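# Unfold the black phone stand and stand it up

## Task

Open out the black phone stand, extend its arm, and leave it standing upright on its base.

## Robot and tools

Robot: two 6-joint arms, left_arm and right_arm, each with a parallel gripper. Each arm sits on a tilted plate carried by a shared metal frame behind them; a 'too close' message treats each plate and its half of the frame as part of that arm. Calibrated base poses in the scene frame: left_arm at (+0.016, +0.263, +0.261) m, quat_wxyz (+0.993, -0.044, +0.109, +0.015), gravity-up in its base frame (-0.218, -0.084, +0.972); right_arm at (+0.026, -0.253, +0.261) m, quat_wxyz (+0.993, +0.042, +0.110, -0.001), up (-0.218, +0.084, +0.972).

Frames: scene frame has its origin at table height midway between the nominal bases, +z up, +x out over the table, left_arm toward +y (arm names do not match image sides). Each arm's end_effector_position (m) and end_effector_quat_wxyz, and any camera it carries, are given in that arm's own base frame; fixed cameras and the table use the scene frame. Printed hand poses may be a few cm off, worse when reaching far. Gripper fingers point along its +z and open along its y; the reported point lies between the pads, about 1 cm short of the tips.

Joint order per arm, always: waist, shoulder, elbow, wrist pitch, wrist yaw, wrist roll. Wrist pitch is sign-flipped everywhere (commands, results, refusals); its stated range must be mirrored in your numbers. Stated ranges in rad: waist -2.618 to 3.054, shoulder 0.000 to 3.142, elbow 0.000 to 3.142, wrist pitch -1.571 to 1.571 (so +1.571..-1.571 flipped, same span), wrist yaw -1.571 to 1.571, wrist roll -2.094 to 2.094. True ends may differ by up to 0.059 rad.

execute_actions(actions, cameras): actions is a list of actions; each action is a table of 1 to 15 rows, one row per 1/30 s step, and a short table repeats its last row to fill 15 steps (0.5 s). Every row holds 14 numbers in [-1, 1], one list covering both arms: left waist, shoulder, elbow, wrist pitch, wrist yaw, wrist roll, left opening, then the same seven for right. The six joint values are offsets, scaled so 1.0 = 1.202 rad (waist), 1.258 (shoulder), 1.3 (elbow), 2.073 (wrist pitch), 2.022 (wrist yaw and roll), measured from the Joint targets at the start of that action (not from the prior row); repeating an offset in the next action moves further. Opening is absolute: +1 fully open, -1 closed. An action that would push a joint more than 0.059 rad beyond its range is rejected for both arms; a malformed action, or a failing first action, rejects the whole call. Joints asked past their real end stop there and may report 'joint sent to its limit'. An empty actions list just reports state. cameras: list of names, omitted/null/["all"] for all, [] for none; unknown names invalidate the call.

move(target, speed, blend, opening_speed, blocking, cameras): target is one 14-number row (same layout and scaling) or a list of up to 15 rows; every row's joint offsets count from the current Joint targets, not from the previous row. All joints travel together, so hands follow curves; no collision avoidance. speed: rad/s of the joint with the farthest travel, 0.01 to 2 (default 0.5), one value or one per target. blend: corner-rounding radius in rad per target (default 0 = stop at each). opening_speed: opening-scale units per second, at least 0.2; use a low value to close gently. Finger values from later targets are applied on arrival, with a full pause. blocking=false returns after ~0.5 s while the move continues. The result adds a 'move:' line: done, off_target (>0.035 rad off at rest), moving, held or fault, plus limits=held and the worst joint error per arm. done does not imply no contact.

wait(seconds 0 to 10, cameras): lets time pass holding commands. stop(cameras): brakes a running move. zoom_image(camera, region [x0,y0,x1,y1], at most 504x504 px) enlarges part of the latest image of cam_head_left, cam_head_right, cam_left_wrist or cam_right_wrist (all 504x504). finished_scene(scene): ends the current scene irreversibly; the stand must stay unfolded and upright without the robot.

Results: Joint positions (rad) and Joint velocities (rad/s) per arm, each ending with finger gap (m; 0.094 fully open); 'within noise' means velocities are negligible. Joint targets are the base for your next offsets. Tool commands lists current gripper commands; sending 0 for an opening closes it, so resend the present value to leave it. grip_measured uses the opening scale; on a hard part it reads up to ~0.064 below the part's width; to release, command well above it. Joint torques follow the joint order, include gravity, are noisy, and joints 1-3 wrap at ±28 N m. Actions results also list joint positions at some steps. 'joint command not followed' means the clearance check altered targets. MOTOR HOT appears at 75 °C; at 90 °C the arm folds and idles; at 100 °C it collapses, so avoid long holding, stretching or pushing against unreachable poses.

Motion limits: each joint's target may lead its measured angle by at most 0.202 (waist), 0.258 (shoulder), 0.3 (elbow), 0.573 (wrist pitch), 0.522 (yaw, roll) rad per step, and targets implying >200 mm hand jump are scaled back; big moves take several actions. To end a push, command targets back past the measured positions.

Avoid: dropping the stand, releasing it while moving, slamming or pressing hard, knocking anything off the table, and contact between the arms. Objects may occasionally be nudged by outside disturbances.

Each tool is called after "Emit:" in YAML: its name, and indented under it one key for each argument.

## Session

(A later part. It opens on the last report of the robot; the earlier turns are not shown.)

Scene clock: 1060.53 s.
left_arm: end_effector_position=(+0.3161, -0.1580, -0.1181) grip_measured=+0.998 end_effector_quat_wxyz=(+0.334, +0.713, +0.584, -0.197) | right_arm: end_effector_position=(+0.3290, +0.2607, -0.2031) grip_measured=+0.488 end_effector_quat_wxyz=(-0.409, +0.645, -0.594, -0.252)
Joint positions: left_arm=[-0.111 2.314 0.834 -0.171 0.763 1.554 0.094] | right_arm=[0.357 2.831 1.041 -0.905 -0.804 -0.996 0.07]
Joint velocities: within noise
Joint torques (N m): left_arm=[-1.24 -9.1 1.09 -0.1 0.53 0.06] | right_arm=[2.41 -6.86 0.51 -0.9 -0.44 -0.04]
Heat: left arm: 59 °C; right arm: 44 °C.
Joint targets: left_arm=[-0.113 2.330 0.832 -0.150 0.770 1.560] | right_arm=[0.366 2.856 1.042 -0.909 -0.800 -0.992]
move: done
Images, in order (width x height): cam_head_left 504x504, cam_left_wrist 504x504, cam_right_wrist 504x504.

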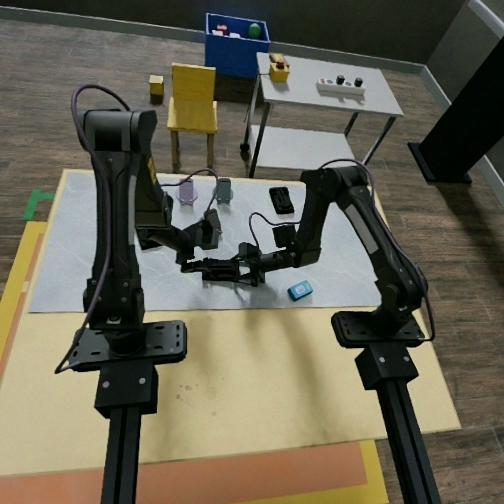

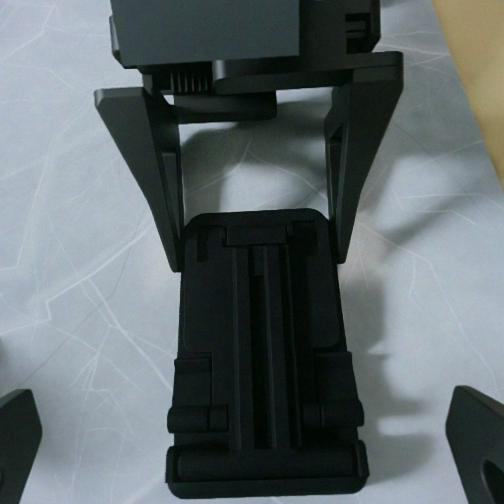

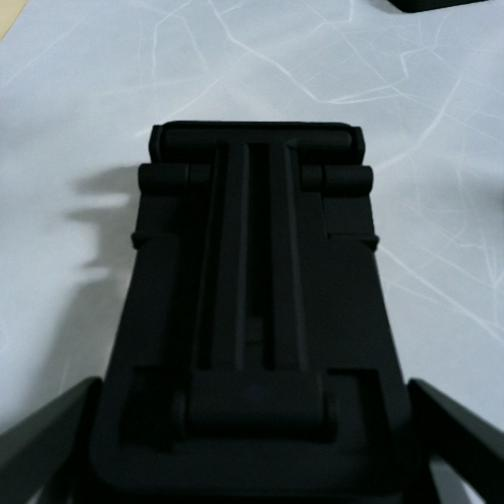

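Emit:
move:
  target: [-0.0659,0.1359,0.0434,-0.1056,-0.0134,-0.0789,1, 0,0,0,0,0,0,0.35]
  speed: 0.3
  cameras: ["cam_head_left","cam_left_wrist"]

Scene clock: 1087.77 s.
left_arm: end_effector_position=(+0.3207, -0.1797, -0.1569) grip_measured=+0.998 end_effector_quat_wxyz=(+0.331, +0.698, +0.602, -0.201) | right_arm: end_effector_position=(+0.3290, +0.2607, -0.2031) grip_measured=+0.488 end_effector_quat_wxyz=(-0.409, +0.645, -0.594, -0.252)
Joint positions: left_arm=[-0.182 2.48 0.882 -0.362 0.736 1.406 0.094] | right_arm=[0.357 2.831 1.041 -0.905 -0.804 -0.996 0.07]
Joint velocities: within noise
Joint torques (N m): left_arm=[-2.29 -9.02 1.37 -0.55 0.48 -0.06] | right_arm=[2.5 -6.84 0.35 -0.9 -0.44 0]
Heat: left arm: 52 °C; right arm: 45 °C.
Joint targets: left_arm=[-0.192 2.501 0.889 -0.369 0.743 1.400] | right_arm=[0.366 2.856 1.042 -0.909 -0.800 -0.992]
move: done
Images, in order (width x height): cam_head_left 504x504, cam_left_wrist 504x504.

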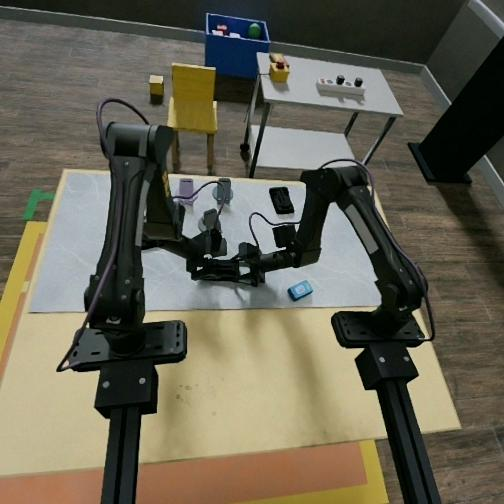

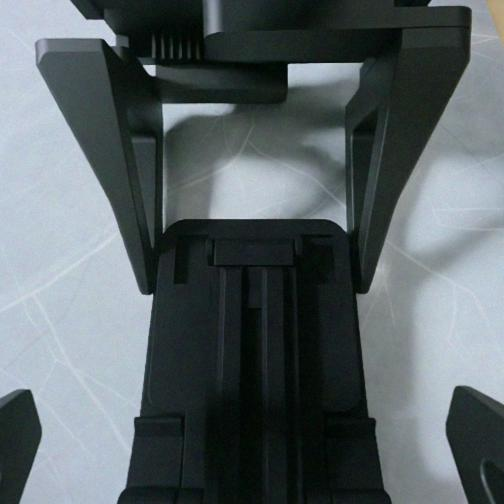

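Emit:
move:
  target: [-0.0441,0.0906,0.0285,-0.0704,-0.0089,-0.0524,1, 0,0,0,0,0,0,0.35]
  speed: 0.2
  cameras: ["cam_head_left","cam_left_wrist","cam_right_wrist"]

Scene clock: 1094.17 s.
left_arm: end_effector_position=(+0.3238, -0.1967, -0.1813) grip_measured=+0.998 end_effector_quat_wxyz=(+0.337, +0.688, +0.611, -0.200) | right_arm: end_effector_position=(+0.3290, +0.2607, -0.2031) grip_measured=+0.488 end_effector_quat_wxyz=(-0.409, +0.645, -0.594, -0.252)
Joint positions: left_arm=[-0.234 2.592 0.92 -0.508 0.718 1.3 0.094] | right_arm=[0.357 2.831 1.041 -0.905 -0.804 -0.996 0.07]
Joint velocities: within noise
Joint torques (N m): left_arm=[-2.47 -9.07 0.85 -0.69 0.46 -0.08] | right_arm=[2.48 -6.83 0.43 -0.92 -0.44 0.02]
Heat: left arm: 51 °C; right arm: 45 °C.
Joint targets: left_arm=[-0.245 2.615 0.925 -0.515 0.725 1.294] | right_arm=[0.366 2.856 1.042 -0.909 -0.800 -0.992]
move: done
Images, in order (width x height): cam_head_left 504x504, cam_left_wrist 504x504, cam_right_wrist 504x504.

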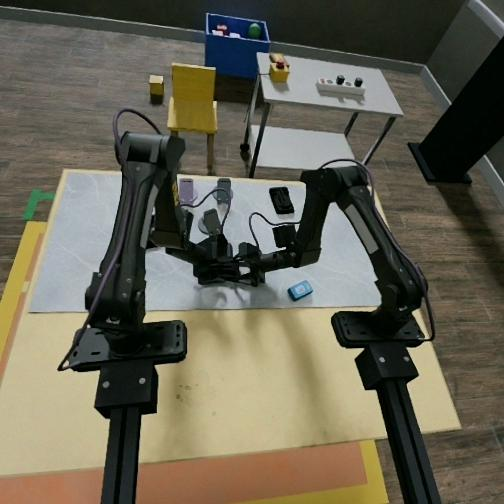

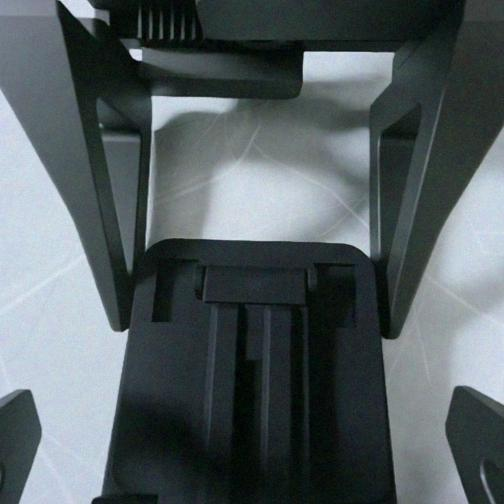

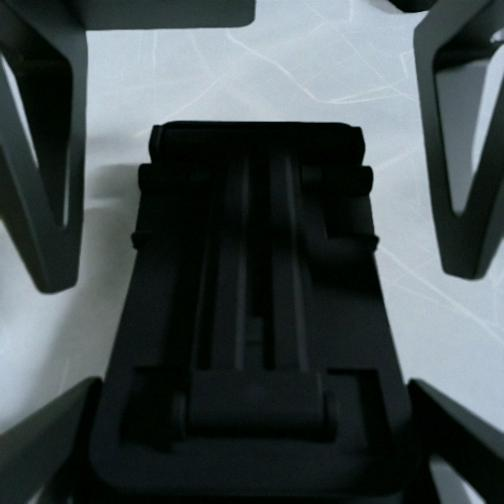

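Emit:
move:
  target: [0,0,0,0,0,0,0.2, 0,0,0,0,0,0,0.35]
  opening_speed: 0.5
  cameras: ["cam_left_wrist","cam_right_wrist"]

Scene clock: 1102.67 s.
left_arm: end_effector_position=(+0.3232, -0.1966, -0.1819) grip_measured=+0.268 end_effector_quat_wxyz=(+0.336, +0.687, +0.612, -0.201) | right_arm: end_effector_position=(+0.3292, +0.2607, -0.2030) grip_measured=+0.488 end_effector_quat_wxyz=(-0.410, +0.645, -0.594, -0.252)
Joint positions: left_arm=[-0.234 2.594 0.92 -0.507 0.718 1.299 0.06] | right_arm=[0.357 2.831 1.041 -0.907 -0.803 -0.994 0.07]
Joint velocities: within noise
Joint torques (N m): left_arm=[-2.55 -9.25 0.9 -0.73 0.44 -0.06] | right_arm=[2.3 -6.98 0.53 -0.9 -0.46 -0.02]
Heat: left arm: 50 °C; right arm: 45 °C.
Joint targets: left_arm=[-0.245 2.615 0.925 -0.514 0.725 1.294] | right_arm=[0.366 2.856 1.042 -0.909 -0.800 -0.992]
move: done
Images, in order (width x height): cam_left_wrist 504x504, cam_right_wrist 504x504.

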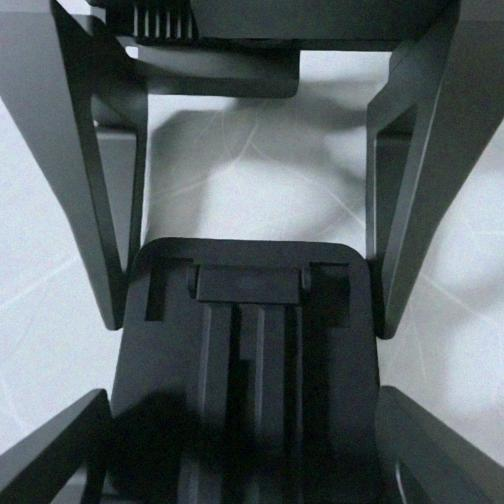

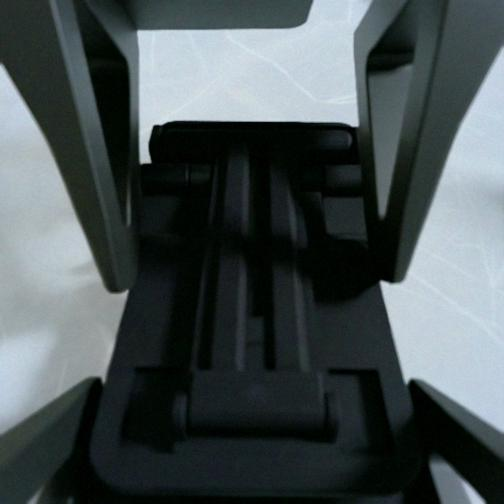

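Emit:
move:
  target: [0.0308,-0.1113,-0.05,0.0333,0.0015,0.0178,0.2, 0,0,0,0,0,0,0.35]
  speed: 0.1
  cameras: ["cam_left_wrist","cam_right_wrist","cam_head_left"]

Emit:
zoom_image:
  camera: "cam_head_left"
  region: [180, 230, 280, 300]

Scene clock: 1120.67 s.
left_arm: end_effector_position=(+0.3211, -0.1884, -0.1667) grip_measured=+0.266 end_effector_quat_wxyz=(+0.331, +0.690, +0.615, -0.188) | right_arm: end_effector_position=(+0.3266, +0.2703, -0.1938) grip_measured=+0.488 end_effector_quat_wxyz=(-0.424, +0.644, -0.577, -0.269)
Joint positions: left_arm=[-0.222 2.515 0.869 -0.47 0.694 1.319 0.059] | right_arm=[0.369 2.831 1.041 -0.948 -0.844 -0.972 0.07]
Joint velocities: within noise
Joint torques (N m): left_arm=[-0.2 -14.39 0.16 -0.35 0.74 0.16] | right_arm=[1.59 -7.05 0.59 -0.52 -0.04 -0.28]
Heat: left arm: 48 °C; right arm: 44 °C.
Joint targets: left_arm=[-0.208 2.475 0.861 -0.445 0.728 1.330] | right_arm=[0.366 2.856 1.042 -0.909 -0.800 -0.992]
move: off_target (left_arm, right_arm); left_arm: the shoulder is farthest, 0.040 rad from its target; right_arm: the wrist yaw is farthest, 0.044 rad from its target
Images, in order (width x height): cam_head_left 504x504, cam_left_wrist 504x504, cam_right_wrist 504x504.

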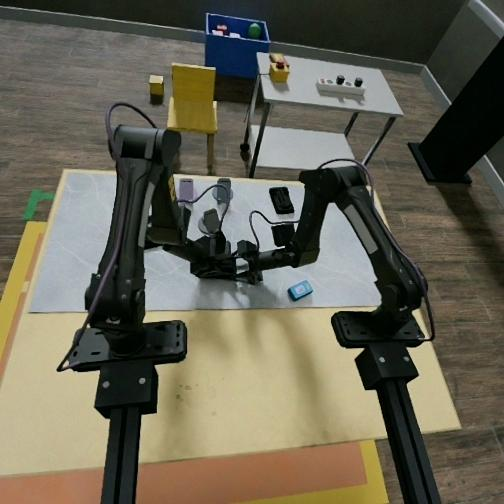

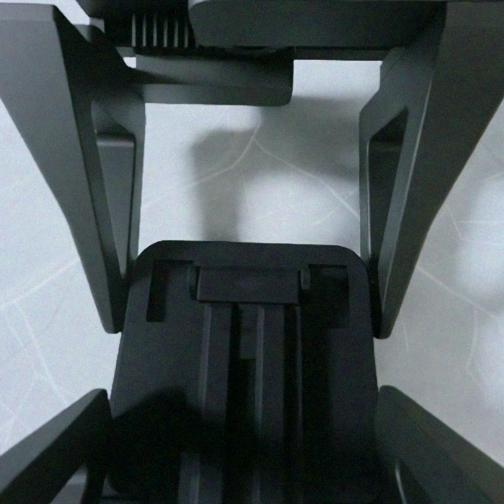

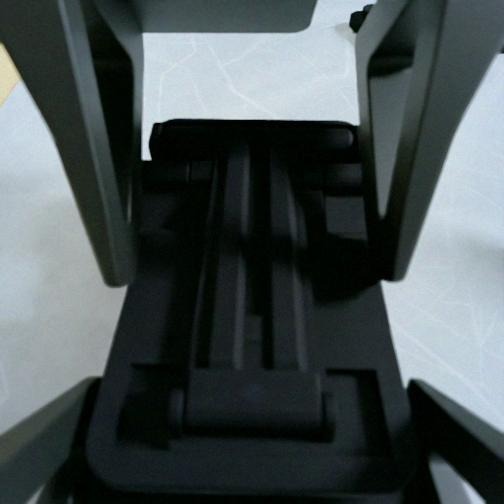

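Scaled by 5.040 from the camera's 504x504 image, which has a finer 720x720 frame.

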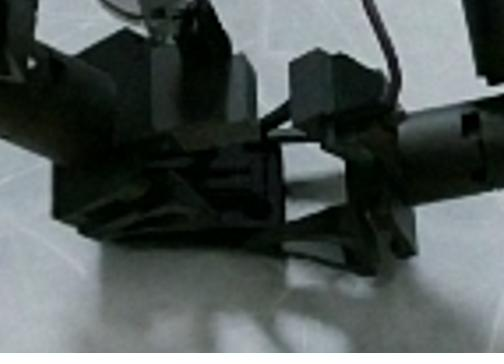

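Emit:
move:
  target:
    - [0,0,0,0,0,0,0.2, 0,0.03,0,0.0,0.0,0,0.35]
    - [0.01,-0.04,-0.02,0.01,0,0,0.2, 0,0.03,0,0.0,0.0,0,0.35]
  speed: 0.1
  cameras: ["cam_left_wrist","cam_right_wrist","cam_head_left"]

Emit:
zoom_image:
  camera: "cam_head_left"
  region: [180, 230, 280, 300]

Scene clock: 1133.57 s.
left_arm: end_effector_position=(+0.3181, -0.1838, -0.1595) grip_measured=+0.264 end_effector_quat_wxyz=(+0.326, +0.689, +0.620, -0.186) | right_arm: end_effector_position=(+0.3236, +0.2761, -0.1899) grip_measured=+0.488 end_effector_quat_wxyz=(-0.432, +0.642, -0.566, -0.283)
Joint positions: left_arm=[-0.215 2.475 0.842 -0.447 0.686 1.323 0.059] | right_arm=[0.376 2.842 1.047 -0.979 -0.878 -0.954 0.07]
Joint velocities: within noise
Joint torques (N m): left_arm=[0.17 -15.2 0.17 -0.36 0.86 0.1] | right_arm=[1.02 -5.15 0.18 -0.27 0.39 -0.46]
Heat: left arm: 49 °C; right arm: 44 °C.
Joint targets: left_arm=[-0.196 2.424 0.835 -0.425 0.728 1.330] | right_arm=[0.366 2.894 1.042 -0.909 -0.800 -0.992]
move: off_target (left_arm, right_arm); left_arm: the shoulder is farthest, 0.050 rad from its target; right_arm: the wrist yaw is farthest, 0.078 rad from its target
Images, in order (width x height): cam_head_left 504x504, cam_left_wrist 504x504, cam_right_wrist 504x504.

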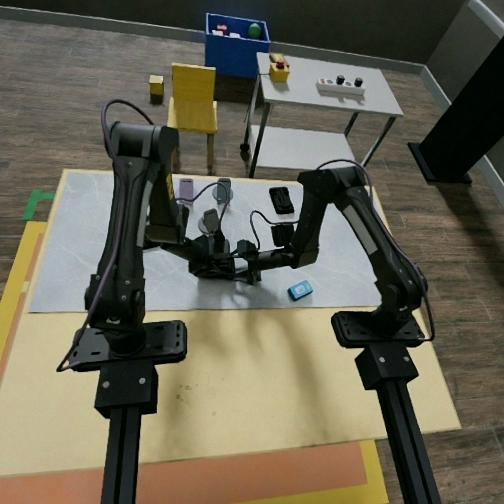

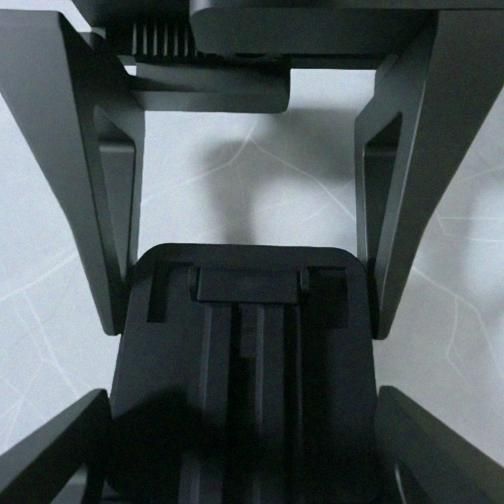

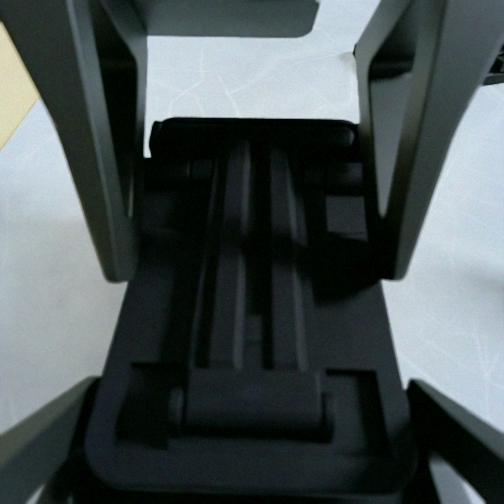

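Scaled by 5.040 from the camera's 504x504 image, which has a finer 720x720 frame.

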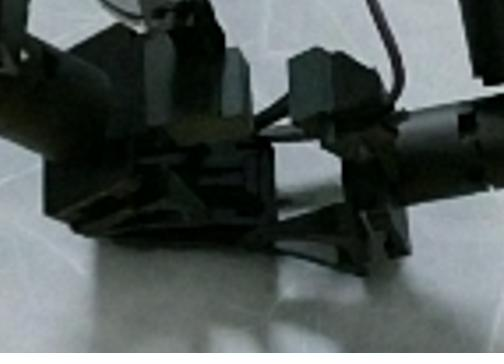

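Emit:
move:
  target: [-0.0408,0.1518,0.0692,-0.0429,-0.0015,-0.0178,0.2, 0,-0.03,0,0,0,0,0.35]
  speed: 0.12
  cameras: ["cam_left_wrist","cam_head_left"]

Scene clock: 1154.87 s.
left_arm: end_effector_position=(+0.3241, -0.1922, -0.1814) grip_measured=+0.264 end_effector_quat_wxyz=(+0.332, +0.688, +0.615, -0.194) | right_arm: end_effector_position=(+0.3303, +0.2662, -0.2028) grip_measured=+0.488 end_effector_quat_wxyz=(-0.415, +0.644, -0.591, -0.253)
Joint positions: left_arm=[-0.228 2.583 0.913 -0.496 0.702 1.308 0.059] | right_arm=[0.369 2.842 1.051 -0.931 -0.802 -0.976 0.07]
Joint velocities: within noise
Joint torques (N m): left_arm=[-2.97 -8.03 1.73 -0.78 0.64 -0.18] | right_arm=[1.37 -7.71 -0.44 -0.68 -0.45 -0.21]
Heat: left arm: 50 °C; right arm: 42 °C.
Joint targets: left_arm=[-0.245 2.615 0.925 -0.514 0.725 1.294] | right_arm=[0.366 2.856 1.042 -0.909 -0.800 -0.992]
move: done
Images, in order (width x height): cam_head_left 504x504, cam_left_wrist 504x504.

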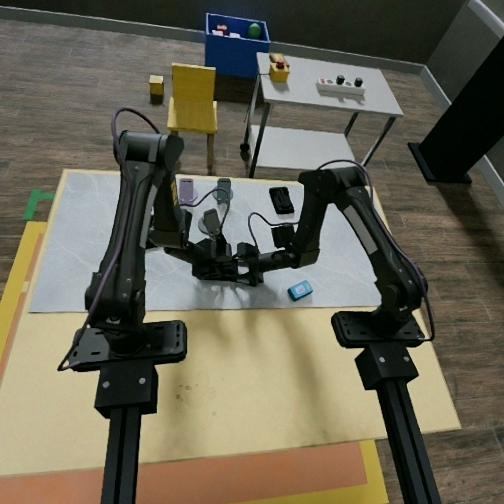

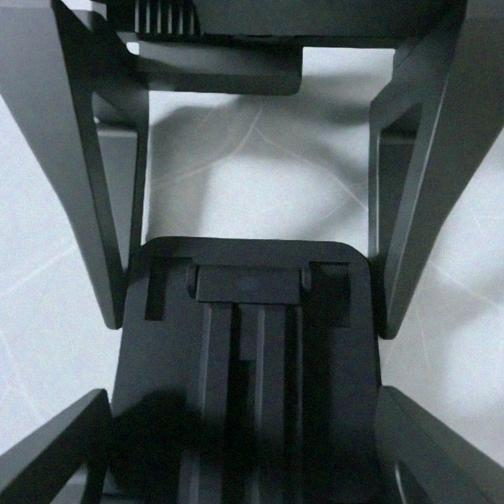

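Emit:
move:
  target:
    - [0,0,0,0,0,0,1, 0,0,0,0,0,0,1]
    - [0.0441,-0.0906,-0.0277,0.0699,0.0089,0.0524,1, 0,0,0,0,0,0,1]
    - [0.1098,-0.2266,-0.0715,0.1756,0.0223,0.1316,1, 0,0,0,0,0,0,1]
  speed: [0.3,0.3,0.5]
  blend: [0,0.05,0]
  cameras: ["cam_left_wrist","cam_right_wrist"]

Scene clock: 1167.53 s.
left_arm: end_effector_position=(+0.3110, -0.1577, -0.1291) grip_measured=+0.998 end_effector_quat_wxyz=(+0.321, +0.715, +0.588, -0.201) | right_arm: end_effector_position=(+0.3303, +0.2662, -0.2028) grip_measured=+0.997 end_effector_quat_wxyz=(-0.415, +0.644, -0.590, -0.253)
Joint positions: left_arm=[-0.118 2.347 0.841 -0.171 0.747 1.555 0.094] | right_arm=[0.369 2.842 1.051 -0.931 -0.802 -0.978 0.094]
Joint velocities: within noise
Joint torques (N m): left_arm=[-0.81 -12.05 0.59 -0.01 0.64 0.04] | right_arm=[1.42 -7.61 -0.47 -0.69 -0.47 -0.21]
Heat: left arm: 48 °C; right arm: 44 °C.
Joint targets: left_arm=[-0.113 2.330 0.832 -0.150 0.770 1.561] | right_arm=[0.366 2.856 1.042 -0.909 -0.800 -0.992]
move: done
Images, in order (width x height): cam_left_wrist 504x504, cam_right_wrist 504x504.

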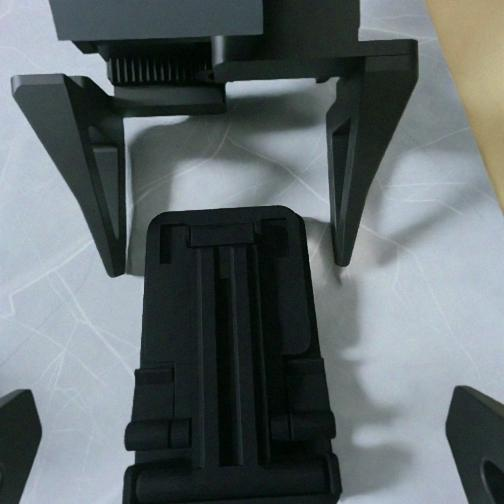

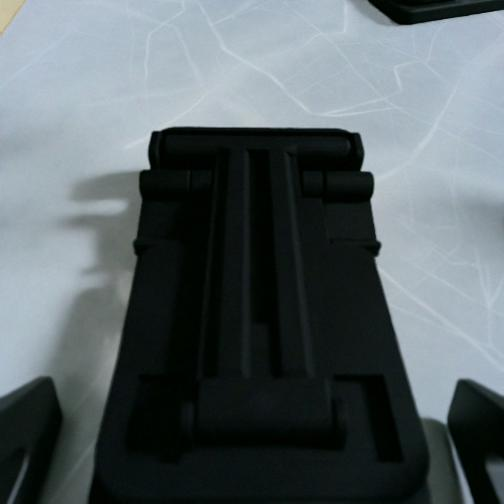

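Emit:
move:
  target: [0.0424,0.1421,0.066,-0.044,0.0148,0.0027,1, 0,0,0,0,0,0,1]
  speed: 0.4
  cameras: ["cam_left_wrist"]

Scene clock: 1178.10 s.
left_arm: end_effector_position=(+0.3234, -0.1462, -0.1591) grip_measured=+0.998 end_effector_quat_wxyz=(+0.332, +0.698, +0.600, -0.205) | right_arm: end_effector_position=(+0.3303, +0.2662, -0.2028) grip_measured=+0.997 end_effector_quat_wxyz=(-0.415, +0.644, -0.590, -0.253)
Joint positions: left_arm=[-0.068 2.49 0.913 -0.234 0.777 1.561 0.094] | right_arm=[0.369 2.842 1.051 -0.931 -0.802 -0.978 0.094]
Joint velocities: within noise
Joint torques (N m): left_arm=[-0.5 -9.13 1.02 -0.35 0.63 0.09] | right_arm=[1.46 -7.8 -0.34 -0.69 -0.45 -0.18]
Heat: left arm: 48 °C; right arm: 45 °C.
Joint targets: left_arm=[-0.062 2.509 0.918 -0.241 0.800 1.566] | right_arm=[0.366 2.856 1.042 -0.909 -0.800 -0.992]
move: done
Images, in order (width x height): cam_left_wrist 504x504.

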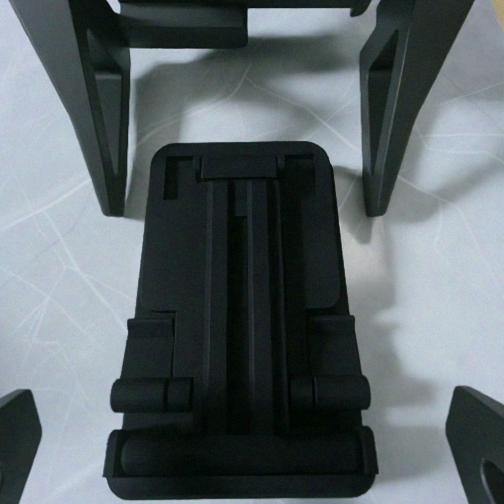

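Emit:
move:
  target: [0.0283,0.0948,0.044,-0.0294,0,0.002,1, 0,0,0,0,0,0,1]
  speed: 0.25
  cameras: ["cam_left_wrist"]

Scene clock: 1182.73 s.
left_arm: end_effector_position=(+0.3302, -0.1356, -0.1875) grip_measured=+0.998 end_effector_quat_wxyz=(+0.337, +0.689, +0.610, -0.199) | right_arm: end_effector_position=(+0.3303, +0.2662, -0.2028) grip_measured=+0.997 end_effector_quat_wxyz=(-0.415, +0.644, -0.590, -0.253)
Joint positions: left_arm=[-0.034 2.607 0.969 -0.295 0.779 1.565 0.094] | right_arm=[0.369 2.842 1.051 -0.931 -0.802 -0.978 0.094]
Joint velocities: within noise
Joint torques (N m): left_arm=[-0.51 -9.06 0.77 -0.34 0.63 0.06] | right_arm=[1.46 -7.75 -0.36 -0.69 -0.45 -0.19]
Heat: left arm: 48 °C; right arm: 45 °C.
Joint targets: left_arm=[-0.028 2.628 0.975 -0.302 0.800 1.570] | right_arm=[0.366 2.856 1.042 -0.909 -0.800 -0.992]
move: done
Images, in order (width x height): cam_left_wrist 504x504.

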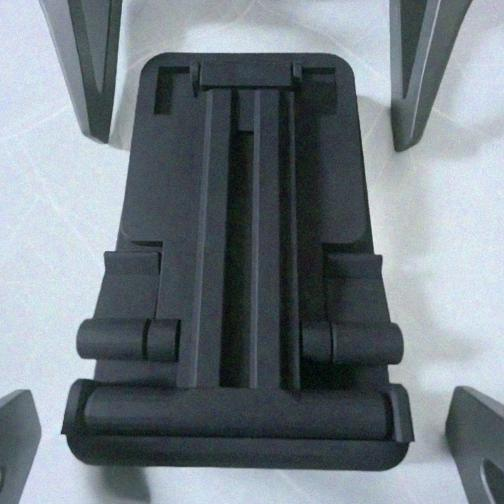

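Emit:
move:
  target: [0,0,0,0,0,0,0.4, -0.0241,-0.0827,-0.0492,0.0068,-0.0148,-0.0015,1]
  speed: 0.2
  opening_speed: 0.5
  cameras: ["cam_left_wrist","cam_right_wrist"]

Scene clock: 1195.80 s.
left_arm: end_effector_position=(+0.3307, -0.1356, -0.1874) grip_measured=+0.476 end_effector_quat_wxyz=(+0.338, +0.689, +0.609, -0.199) | right_arm: end_effector_position=(+0.3301, +0.2559, -0.1868) grip_measured=+0.997 end_effector_quat_wxyz=(-0.416, +0.639, -0.596, -0.250)
Joint positions: left_arm=[-0.034 2.607 0.969 -0.298 0.779 1.565 0.069] | right_arm=[0.344 2.774 0.987 -0.918 -0.807 -0.987 0.094]
Joint velocities: within noise
Joint torques (N m): left_arm=[-0.49 -9.17 0.81 -0.28 0.63 0.04] | right_arm=[1.2 -10.24 -0.35 -0.65 -0.76 -0.13]
Heat: left arm: 48 °C; right arm: 45 °C.
Joint targets: left_arm=[-0.028 2.628 0.975 -0.302 0.800 1.570] | right_arm=[0.338 2.752 0.978 -0.895 -0.830 -0.995]
move: done
Images, in order (width x height): cam_left_wrist 504x504, cam_right_wrist 504x504.

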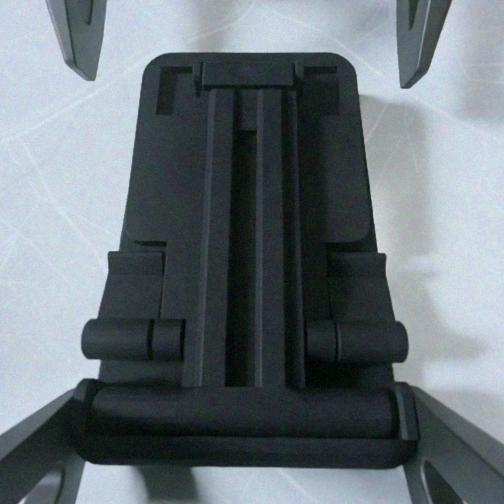

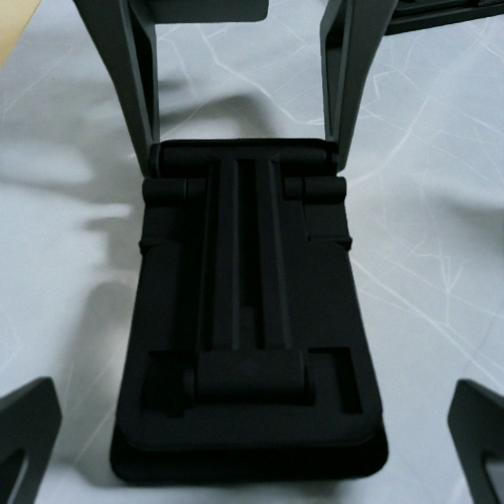

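Emit:
move:
  target: [0,0,0,0,0,0,0.4, 0,0,0,0,0,0,0.2]
  opening_speed: 0.5
  cameras: ["cam_left_wrist","cam_right_wrist"]

Scene clock: 1201.70 s.
left_arm: end_effector_position=(+0.3309, -0.1356, -0.1873) grip_measured=+0.475 end_effector_quat_wxyz=(+0.338, +0.689, +0.609, -0.198) | right_arm: end_effector_position=(+0.3295, +0.2559, -0.1869) grip_measured=+0.275 end_effector_quat_wxyz=(-0.415, +0.639, -0.596, -0.251)
Joint positions: left_arm=[-0.034 2.607 0.969 -0.299 0.779 1.565 0.069] | right_arm=[0.344 2.774 0.987 -0.915 -0.808 -0.988 0.06]
Joint velocities: within noise
Joint torques (N m): left_arm=[-0.55 -8.87 0.8 -0.23 0.62 0.05] | right_arm=[1.13 -10.21 -0.35 -0.65 -0.73 -0.11]
Heat: left arm: 49 °C; right arm: 47 °C.
Joint targets: left_arm=[-0.028 2.628 0.975 -0.302 0.800 1.570] | right_arm=[0.338 2.752 0.978 -0.895 -0.830 -0.995]
move: done
Images, in order (width x height): cam_left_wrist 504x504, cam_right_wrist 504x504.

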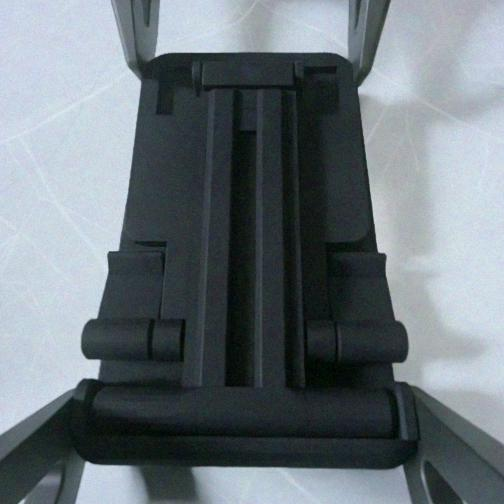

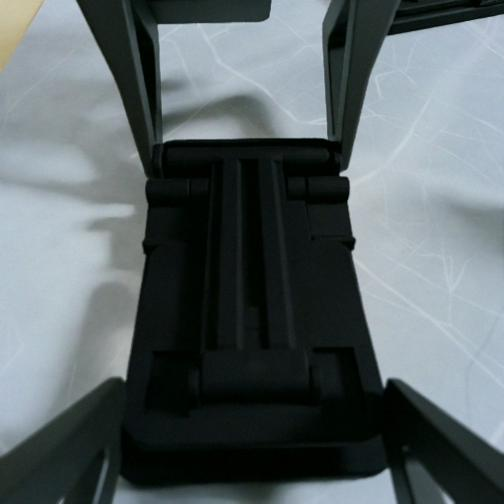

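Emit:
move:
  target: [0,0,0,0,0,0,0.4, -0.0786,-0.0199,-0.0246,0.0415,-0.0326,-0.0593,0.2]
  speed: 0.06
  cameras: ["cam_left_wrist","cam_right_wrist"]

Scene clock: 1214.40 s.
left_arm: end_effector_position=(+0.3319, -0.1458, -0.1796) grip_measured=+0.474 end_effector_quat_wxyz=(+0.357, +0.685, +0.598, -0.215) | right_arm: end_effector_position=(+0.3274, +0.2396, -0.1751) grip_measured=+0.272 end_effector_quat_wxyz=(-0.427, +0.642, -0.576, -0.271)
Joint positions: left_arm=[-0.045 2.607 0.972 -0.313 0.833 1.551 0.069] | right_arm=[0.275 2.748 0.967 -0.862 -0.91 -1.077 0.06]
Joint velocities: within noise
Joint torques (N m): left_arm=[0.28 -9.14 0.51 -0.17 0.12 0.26] | right_arm=[-1.02 -9.95 -1.81 -0.29 -0.33 -0.45]
Heat: left arm: 49 °C; right arm: 49 °C.
Joint targets: left_arm=[-0.028 2.628 0.975 -0.302 0.800 1.570] | right_arm=[0.243 2.727 0.946 -0.809 -0.896 -1.115]
move: off_target (right_arm); right_arm: the wrist pitch is farthest, 0.053 rad from its target
Images, in order (width x height): cam_left_wrist 504x504, cam_right_wrist 504x504.

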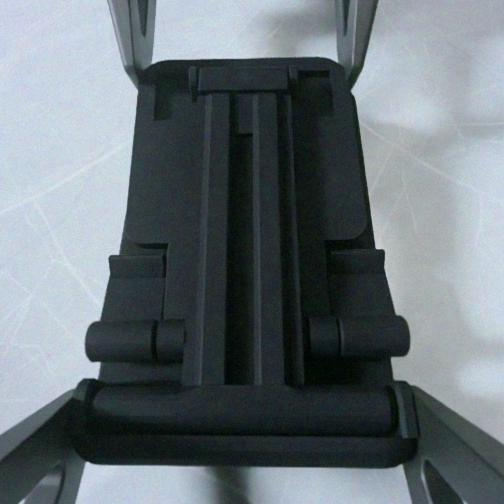

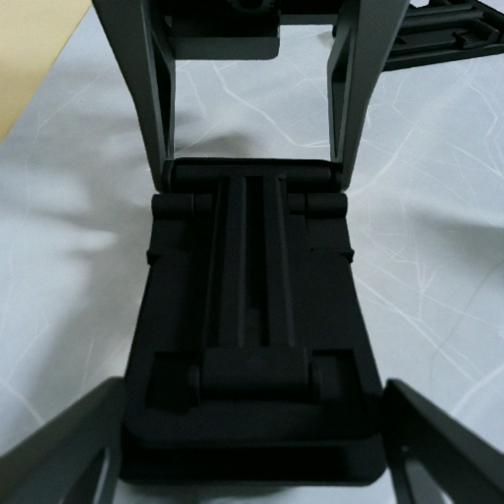

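Emit:
move:
  target:
    - [0,0,0,0,0,0,0.4, 0.07,0.0199,0.0246,-0.0415,0.0326,0.0593,0.2]
    - [0,0,0,0,0,0,0.4, 0.07,0.0199,0.0246,-0.0415,0.0326,0.0593,1]
  speed: 0.1
  opening_speed: 0.6
  cameras: ["cam_left_wrist","cam_right_wrist"]

Scene clock: 1269.30 s.
left_arm: end_effector_position=(+0.3352, -0.1362, -0.1857) grip_measured=+0.474 end_effector_quat_wxyz=(+0.345, +0.690, +0.605, -0.194) | right_arm: end_effector_position=(+0.3321, +0.2506, -0.1801) grip_measured=+0.997 end_effector_quat_wxyz=(-0.416, +0.637, -0.597, -0.253)
Joint positions: left_arm=[-0.034 2.607 0.972 -0.313 0.784 1.565 0.069] | right_arm=[0.324 2.748 0.976 -0.887 -0.825 -1.003 0.094]
Joint velocities: within noise
Joint torques (N m): left_arm=[-0.83 -9.11 0.58 -0.16 0.56 0.05] | right_arm=[1.87 -8.32 0.62 -0.92 -0.51 0.06]
Heat: left arm: 49 °C; right arm: 50 °C.
Joint targets: left_arm=[-0.028 2.628 0.975 -0.302 0.800 1.570] | right_arm=[0.327 2.752 0.978 -0.895 -0.830 -0.995]
move: done
Images, in order (width x height): cam_left_wrist 504x504, cam_right_wrist 504x504.

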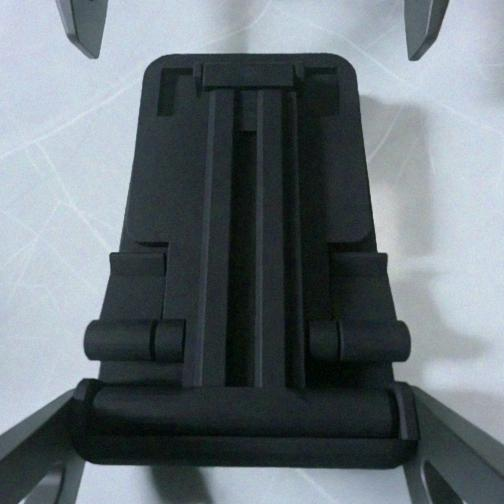

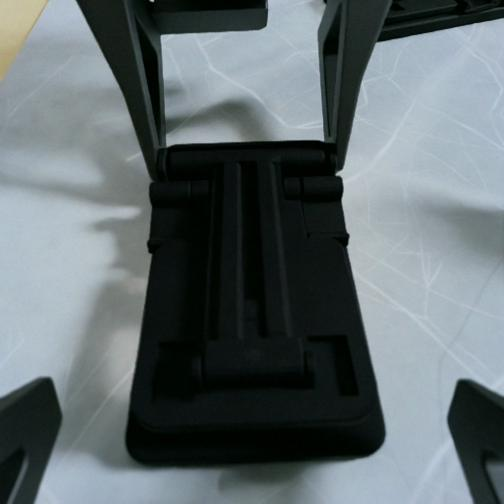

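Emit:
move:
  target: [0,0,0,0,0,0,0.4, -0.0175,0.0779,0.0508,-0.0024,-0.006,-0.0064,1]
  speed: 0.15
  cameras: ["cam_left_wrist","cam_right_wrist"]

Scene clock: 1281.00 s.
left_arm: end_effector_position=(+0.3352, -0.1362, -0.1857) grip_measured=+0.474 end_effector_quat_wxyz=(+0.345, +0.690, +0.605, -0.194) | right_arm: end_effector_position=(+0.3381, +0.2477, -0.1987) grip_measured=+0.997 end_effector_quat_wxyz=(-0.415, +0.634, -0.602, -0.252)
Joint positions: left_arm=[-0.034 2.607 0.972 -0.313 0.784 1.565 0.069] | right_arm=[0.312 2.819 1.037 -0.892 -0.824 -1.003 0.094]
Joint velocities: within noise
Joint torques (N m): left_arm=[-0.5 -9.07 0.47 -0.14 0.59 0.08] | right_arm=[1.17 -6.48 1.06 -0.92 -0.66 -0.09]
Heat: left arm: 49 °C; right arm: 48 °C.
Joint targets: left_arm=[-0.028 2.628 0.975 -0.302 0.800 1.570] | right_arm=[0.306 2.850 1.044 -0.899 -0.842 -1.008]
move: done
Images, in order (width x height): cam_left_wrist 504x504, cam_right_wrist 504x504.

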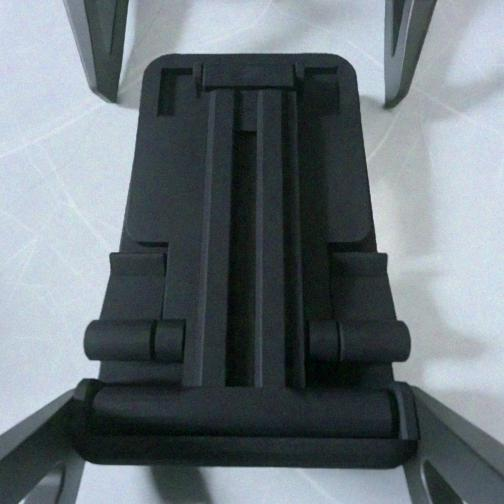

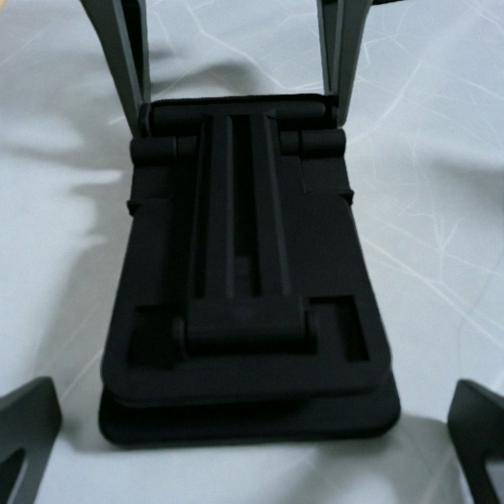

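Emit:
move:
  target:
    - [0,0,0,0,0,0,0.4, 0,0,0,0,0,0,0.35]
    - [0,0,0,0,0,0,1, 0,0,0,0,0,0,0.35]
  speed: 0.1
  opening_speed: 0.6
  cameras: ["cam_left_wrist","cam_right_wrist"]

Scene clock: 1288.53 s.
left_arm: end_effector_position=(+0.3354, -0.1363, -0.1857) grip_measured=+0.998 end_effector_quat_wxyz=(+0.346, +0.691, +0.605, -0.193) | right_arm: end_effector_position=(+0.3380, +0.2478, -0.1986) grip_measured=+0.448 end_effector_quat_wxyz=(-0.415, +0.634, -0.602, -0.252)
Joint positions: left_arm=[-0.034 2.607 0.972 -0.314 0.784 1.566 0.094] | right_arm=[0.312 2.819 1.037 -0.892 -0.825 -1.003 0.068]
Joint velocities: within noise
Joint torques (N m): left_arm=[-0.75 -9.22 0.7 -0.16 0.58 0.04] | right_arm=[1.07 -6.37 0.96 -0.92 -0.67 -0.06]
Heat: left arm: 49 °C; right arm: 47 °C.
Joint targets: left_arm=[-0.028 2.628 0.975 -0.302 0.800 1.570] | right_arm=[0.306 2.850 1.044 -0.899 -0.842 -1.008]
move: done
Images, in order (width x height): cam_left_wrist 504x504, cam_right_wrist 504x504.

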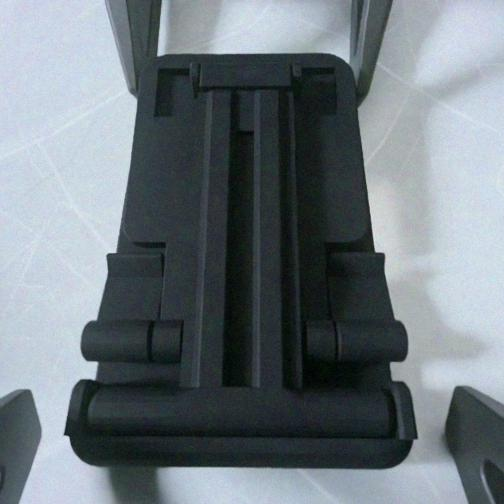

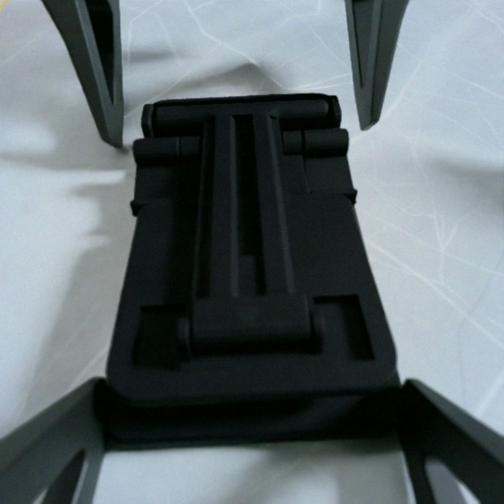

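Emit:
move:
  target:
    - [0,-0.2,0,0.05,0,0,1, 0,0,0,0,0,0,0.35]
    - [-0.143,-0.499,-0.058,0.0965,-0.148,-0.989,1, 0,0,0,0,0,0,0.35]
  speed: [0.4,1.0]
  blend: [0.1,0]
  cameras: ["cam_head_left"]

Scene clock: 1333.17 s.
left_arm: end_effector_position=(+0.3974, -0.1622, -0.0276) grip_measured=+0.999 end_effector_quat_wxyz=(+0.189, -0.041, +0.931, -0.310) | right_arm: end_effector_position=(+0.3461, +0.2480, -0.1956) grip_measured=+0.447 end_effector_quat_wxyz=(-0.427, +0.633, -0.598, -0.244)
Joint positions: left_arm=[-0.189 2.025 0.911 -0.117 0.502 -0.428 0.094] | right_arm=[0.308 2.821 1.048 -0.912 -0.822 -1 0.068]
Joint velocities: within noise
Joint torques (N m): left_arm=[-2.24 -13.45 2.69 -0.77 0.27 -0.03] | right_arm=[1.47 -6.68 0.12 -0.76 -0.73 -0.11]
Heat: left arm: 50 °C; right arm: 43 °C.
Joint targets: left_arm=[-0.200 2.000 0.899 -0.102 0.501 -0.430] | right_arm=[0.306 2.850 1.044 -0.900 -0.842 -1.008]
move: done
Images, in order (width x height): cam_head_left 504x504.

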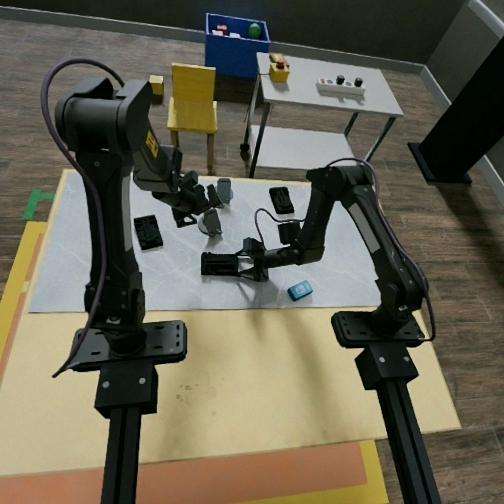

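Emit:
move:
  target: [-0.2537,0.1431,0.0123,0.0637,-0.186,-0.7913,0.1, 0,0,0,0,0,0,0.35]
  speed: 0.8

Scene clock: 1342.27 s.
left_arm: end_effector_position=(+0.3215, -0.1991, -0.1099) grip_measured=+0.102 end_effector_quat_wxyz=(+0.015, +0.675, -0.718, +0.169) | right_arm: end_effector_position=(+0.3461, +0.2480, -0.1956) grip_measured=+0.447 end_effector_quat_wxyz=(-0.427, +0.633, -0.598, -0.244)
Joint positions: left_arm=[-0.494 2.16 0.911 0.008 0.134 -2.024 0.052] | right_arm=[0.308 2.821 1.048 -0.912 -0.822 -1 0.068]
Joint velocities: within noise
Joint torques (N m): left_arm=[-2.65 -9.02 3.26 -0.34 0.04 0] | right_arm=[1.36 -6.58 0.1 -0.74 -0.69 -0.13]
Heat: left arm: 50 °C; right arm: 43 °C.
Joint targets: left_arm=[-0.505 2.180 0.915 0.030 0.125 -2.030] | right_arm=[0.306 2.850 1.044 -0.900 -0.842 -1.008]
move: done

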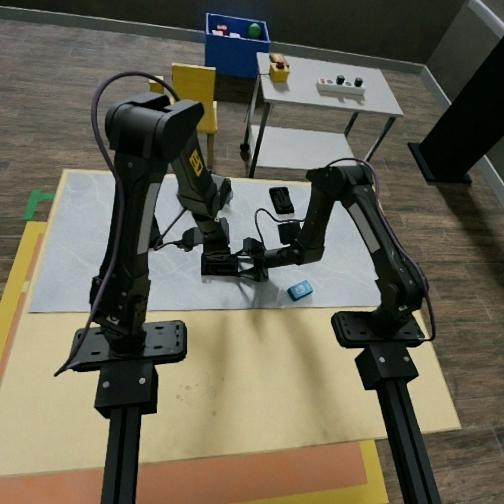

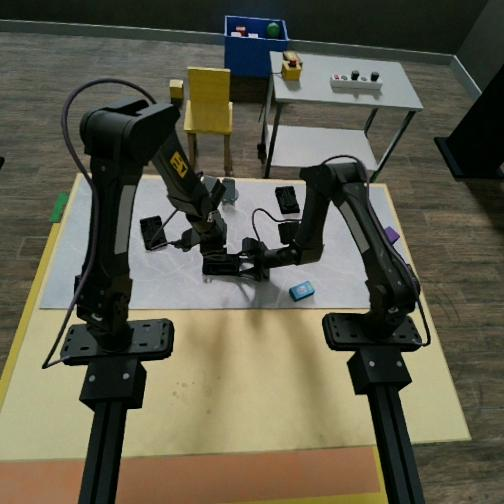

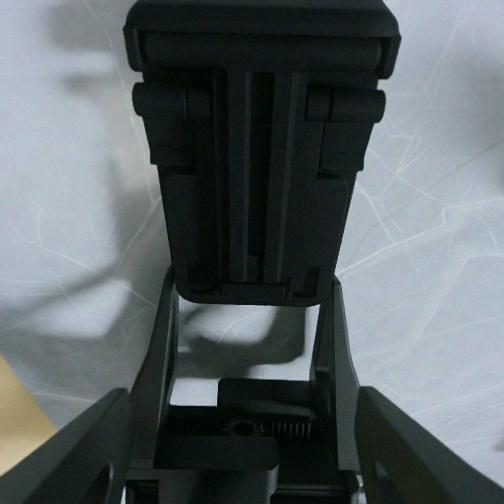

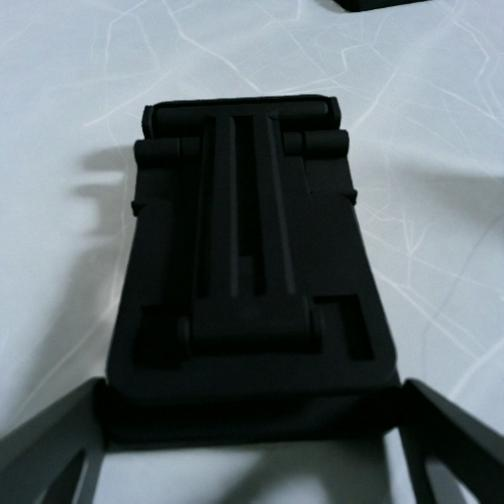

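Emit:
move:
  target: [-0.0092,0.1391,0.0746,-0.0531,0,0,0.1, 0,0,0,0,0,0,0.35]
  speed: 0.3
  cameras: ["cam_left_wrist","cam_right_wrist"]

Scene clock: 1359.73 s.
left_arm: end_effector_position=(+0.3345, -0.2095, -0.1498) grip_measured=+0.102 end_effector_quat_wxyz=(+0.016, +0.672, -0.721, +0.168) | right_arm: end_effector_position=(+0.3461, +0.2480, -0.1956) grip_measured=+0.447 end_effector_quat_wxyz=(-0.427, +0.633, -0.598, -0.244)
Joint positions: left_arm=[-0.502 2.335 1 -0.076 0.133 -2.025 0.052] | right_arm=[0.308 2.821 1.048 -0.912 -0.822 -1 0.068]
Joint velocities: within noise
Joint torques (N m): left_arm=[-3.22 -9.78 3.45 -0.56 0.09 -0.03] | right_arm=[1.36 -6.71 0.14 -0.74 -0.71 -0.12]
Heat: left arm: 49 °C; right arm: 43 °C.
Joint targets: left_arm=[-0.516 2.356 1.012 -0.080 0.124 -2.030] | right_arm=[0.306 2.850 1.044 -0.900 -0.842 -1.008]
move: done
Images, in order (width x height): cam_left_wrist 504x504, cam_right_wrist 504x504.

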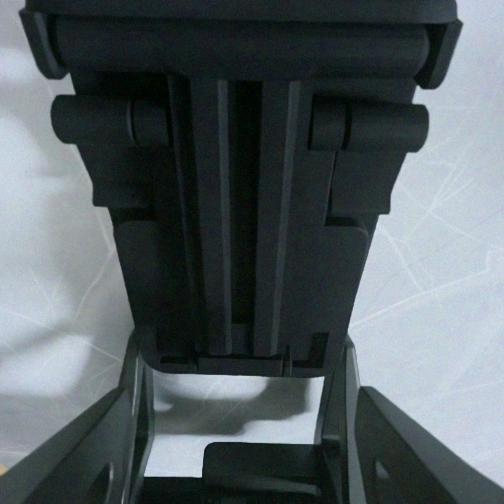

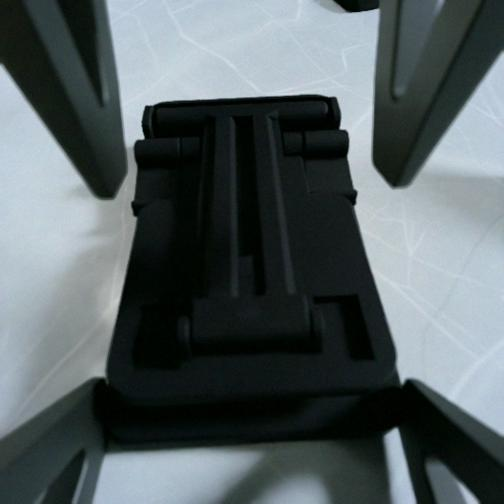

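Emit:
move:
  target: [-0.003,0.0731,0.0423,-0.0159,0,0,0.1, 0,0,0,0,0,0,0.35]
  speed: 0.15
  cameras: ["cam_left_wrist","cam_right_wrist"]

Scene clock: 1367.83 s.
left_arm: end_effector_position=(+0.3410, -0.2147, -0.1709) grip_measured=+0.102 end_effector_quat_wxyz=(+0.016, +0.671, -0.722, +0.167) | right_arm: end_effector_position=(+0.3461, +0.2480, -0.1956) grip_measured=+0.447 end_effector_quat_wxyz=(-0.427, +0.633, -0.598, -0.244)
Joint positions: left_arm=[-0.506 2.424 1.056 -0.109 0.133 -2.025 0.052] | right_arm=[0.308 2.821 1.048 -0.912 -0.822 -1 0.068]
Joint velocities: within noise
Joint torques (N m): left_arm=[-3.23 -10.03 3.18 -0.61 0.08 -0.06] | right_arm=[1.59 -6.61 0.06 -0.74 -0.73 -0.14]
Heat: left arm: 48 °C; right arm: 42 °C.
Joint targets: left_arm=[-0.519 2.447 1.067 -0.113 0.125 -2.030] | right_arm=[0.306 2.850 1.044 -0.900 -0.842 -1.008]
move: done
Images, in order (width x height): cam_left_wrist 504x504, cam_right_wrist 504x504.

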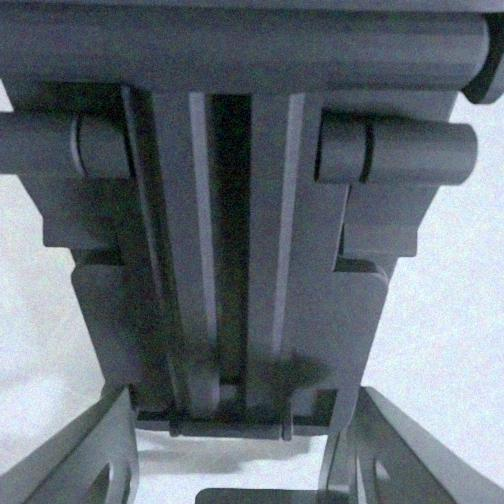

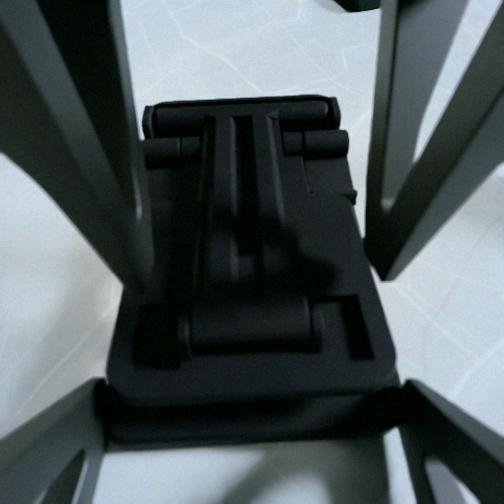

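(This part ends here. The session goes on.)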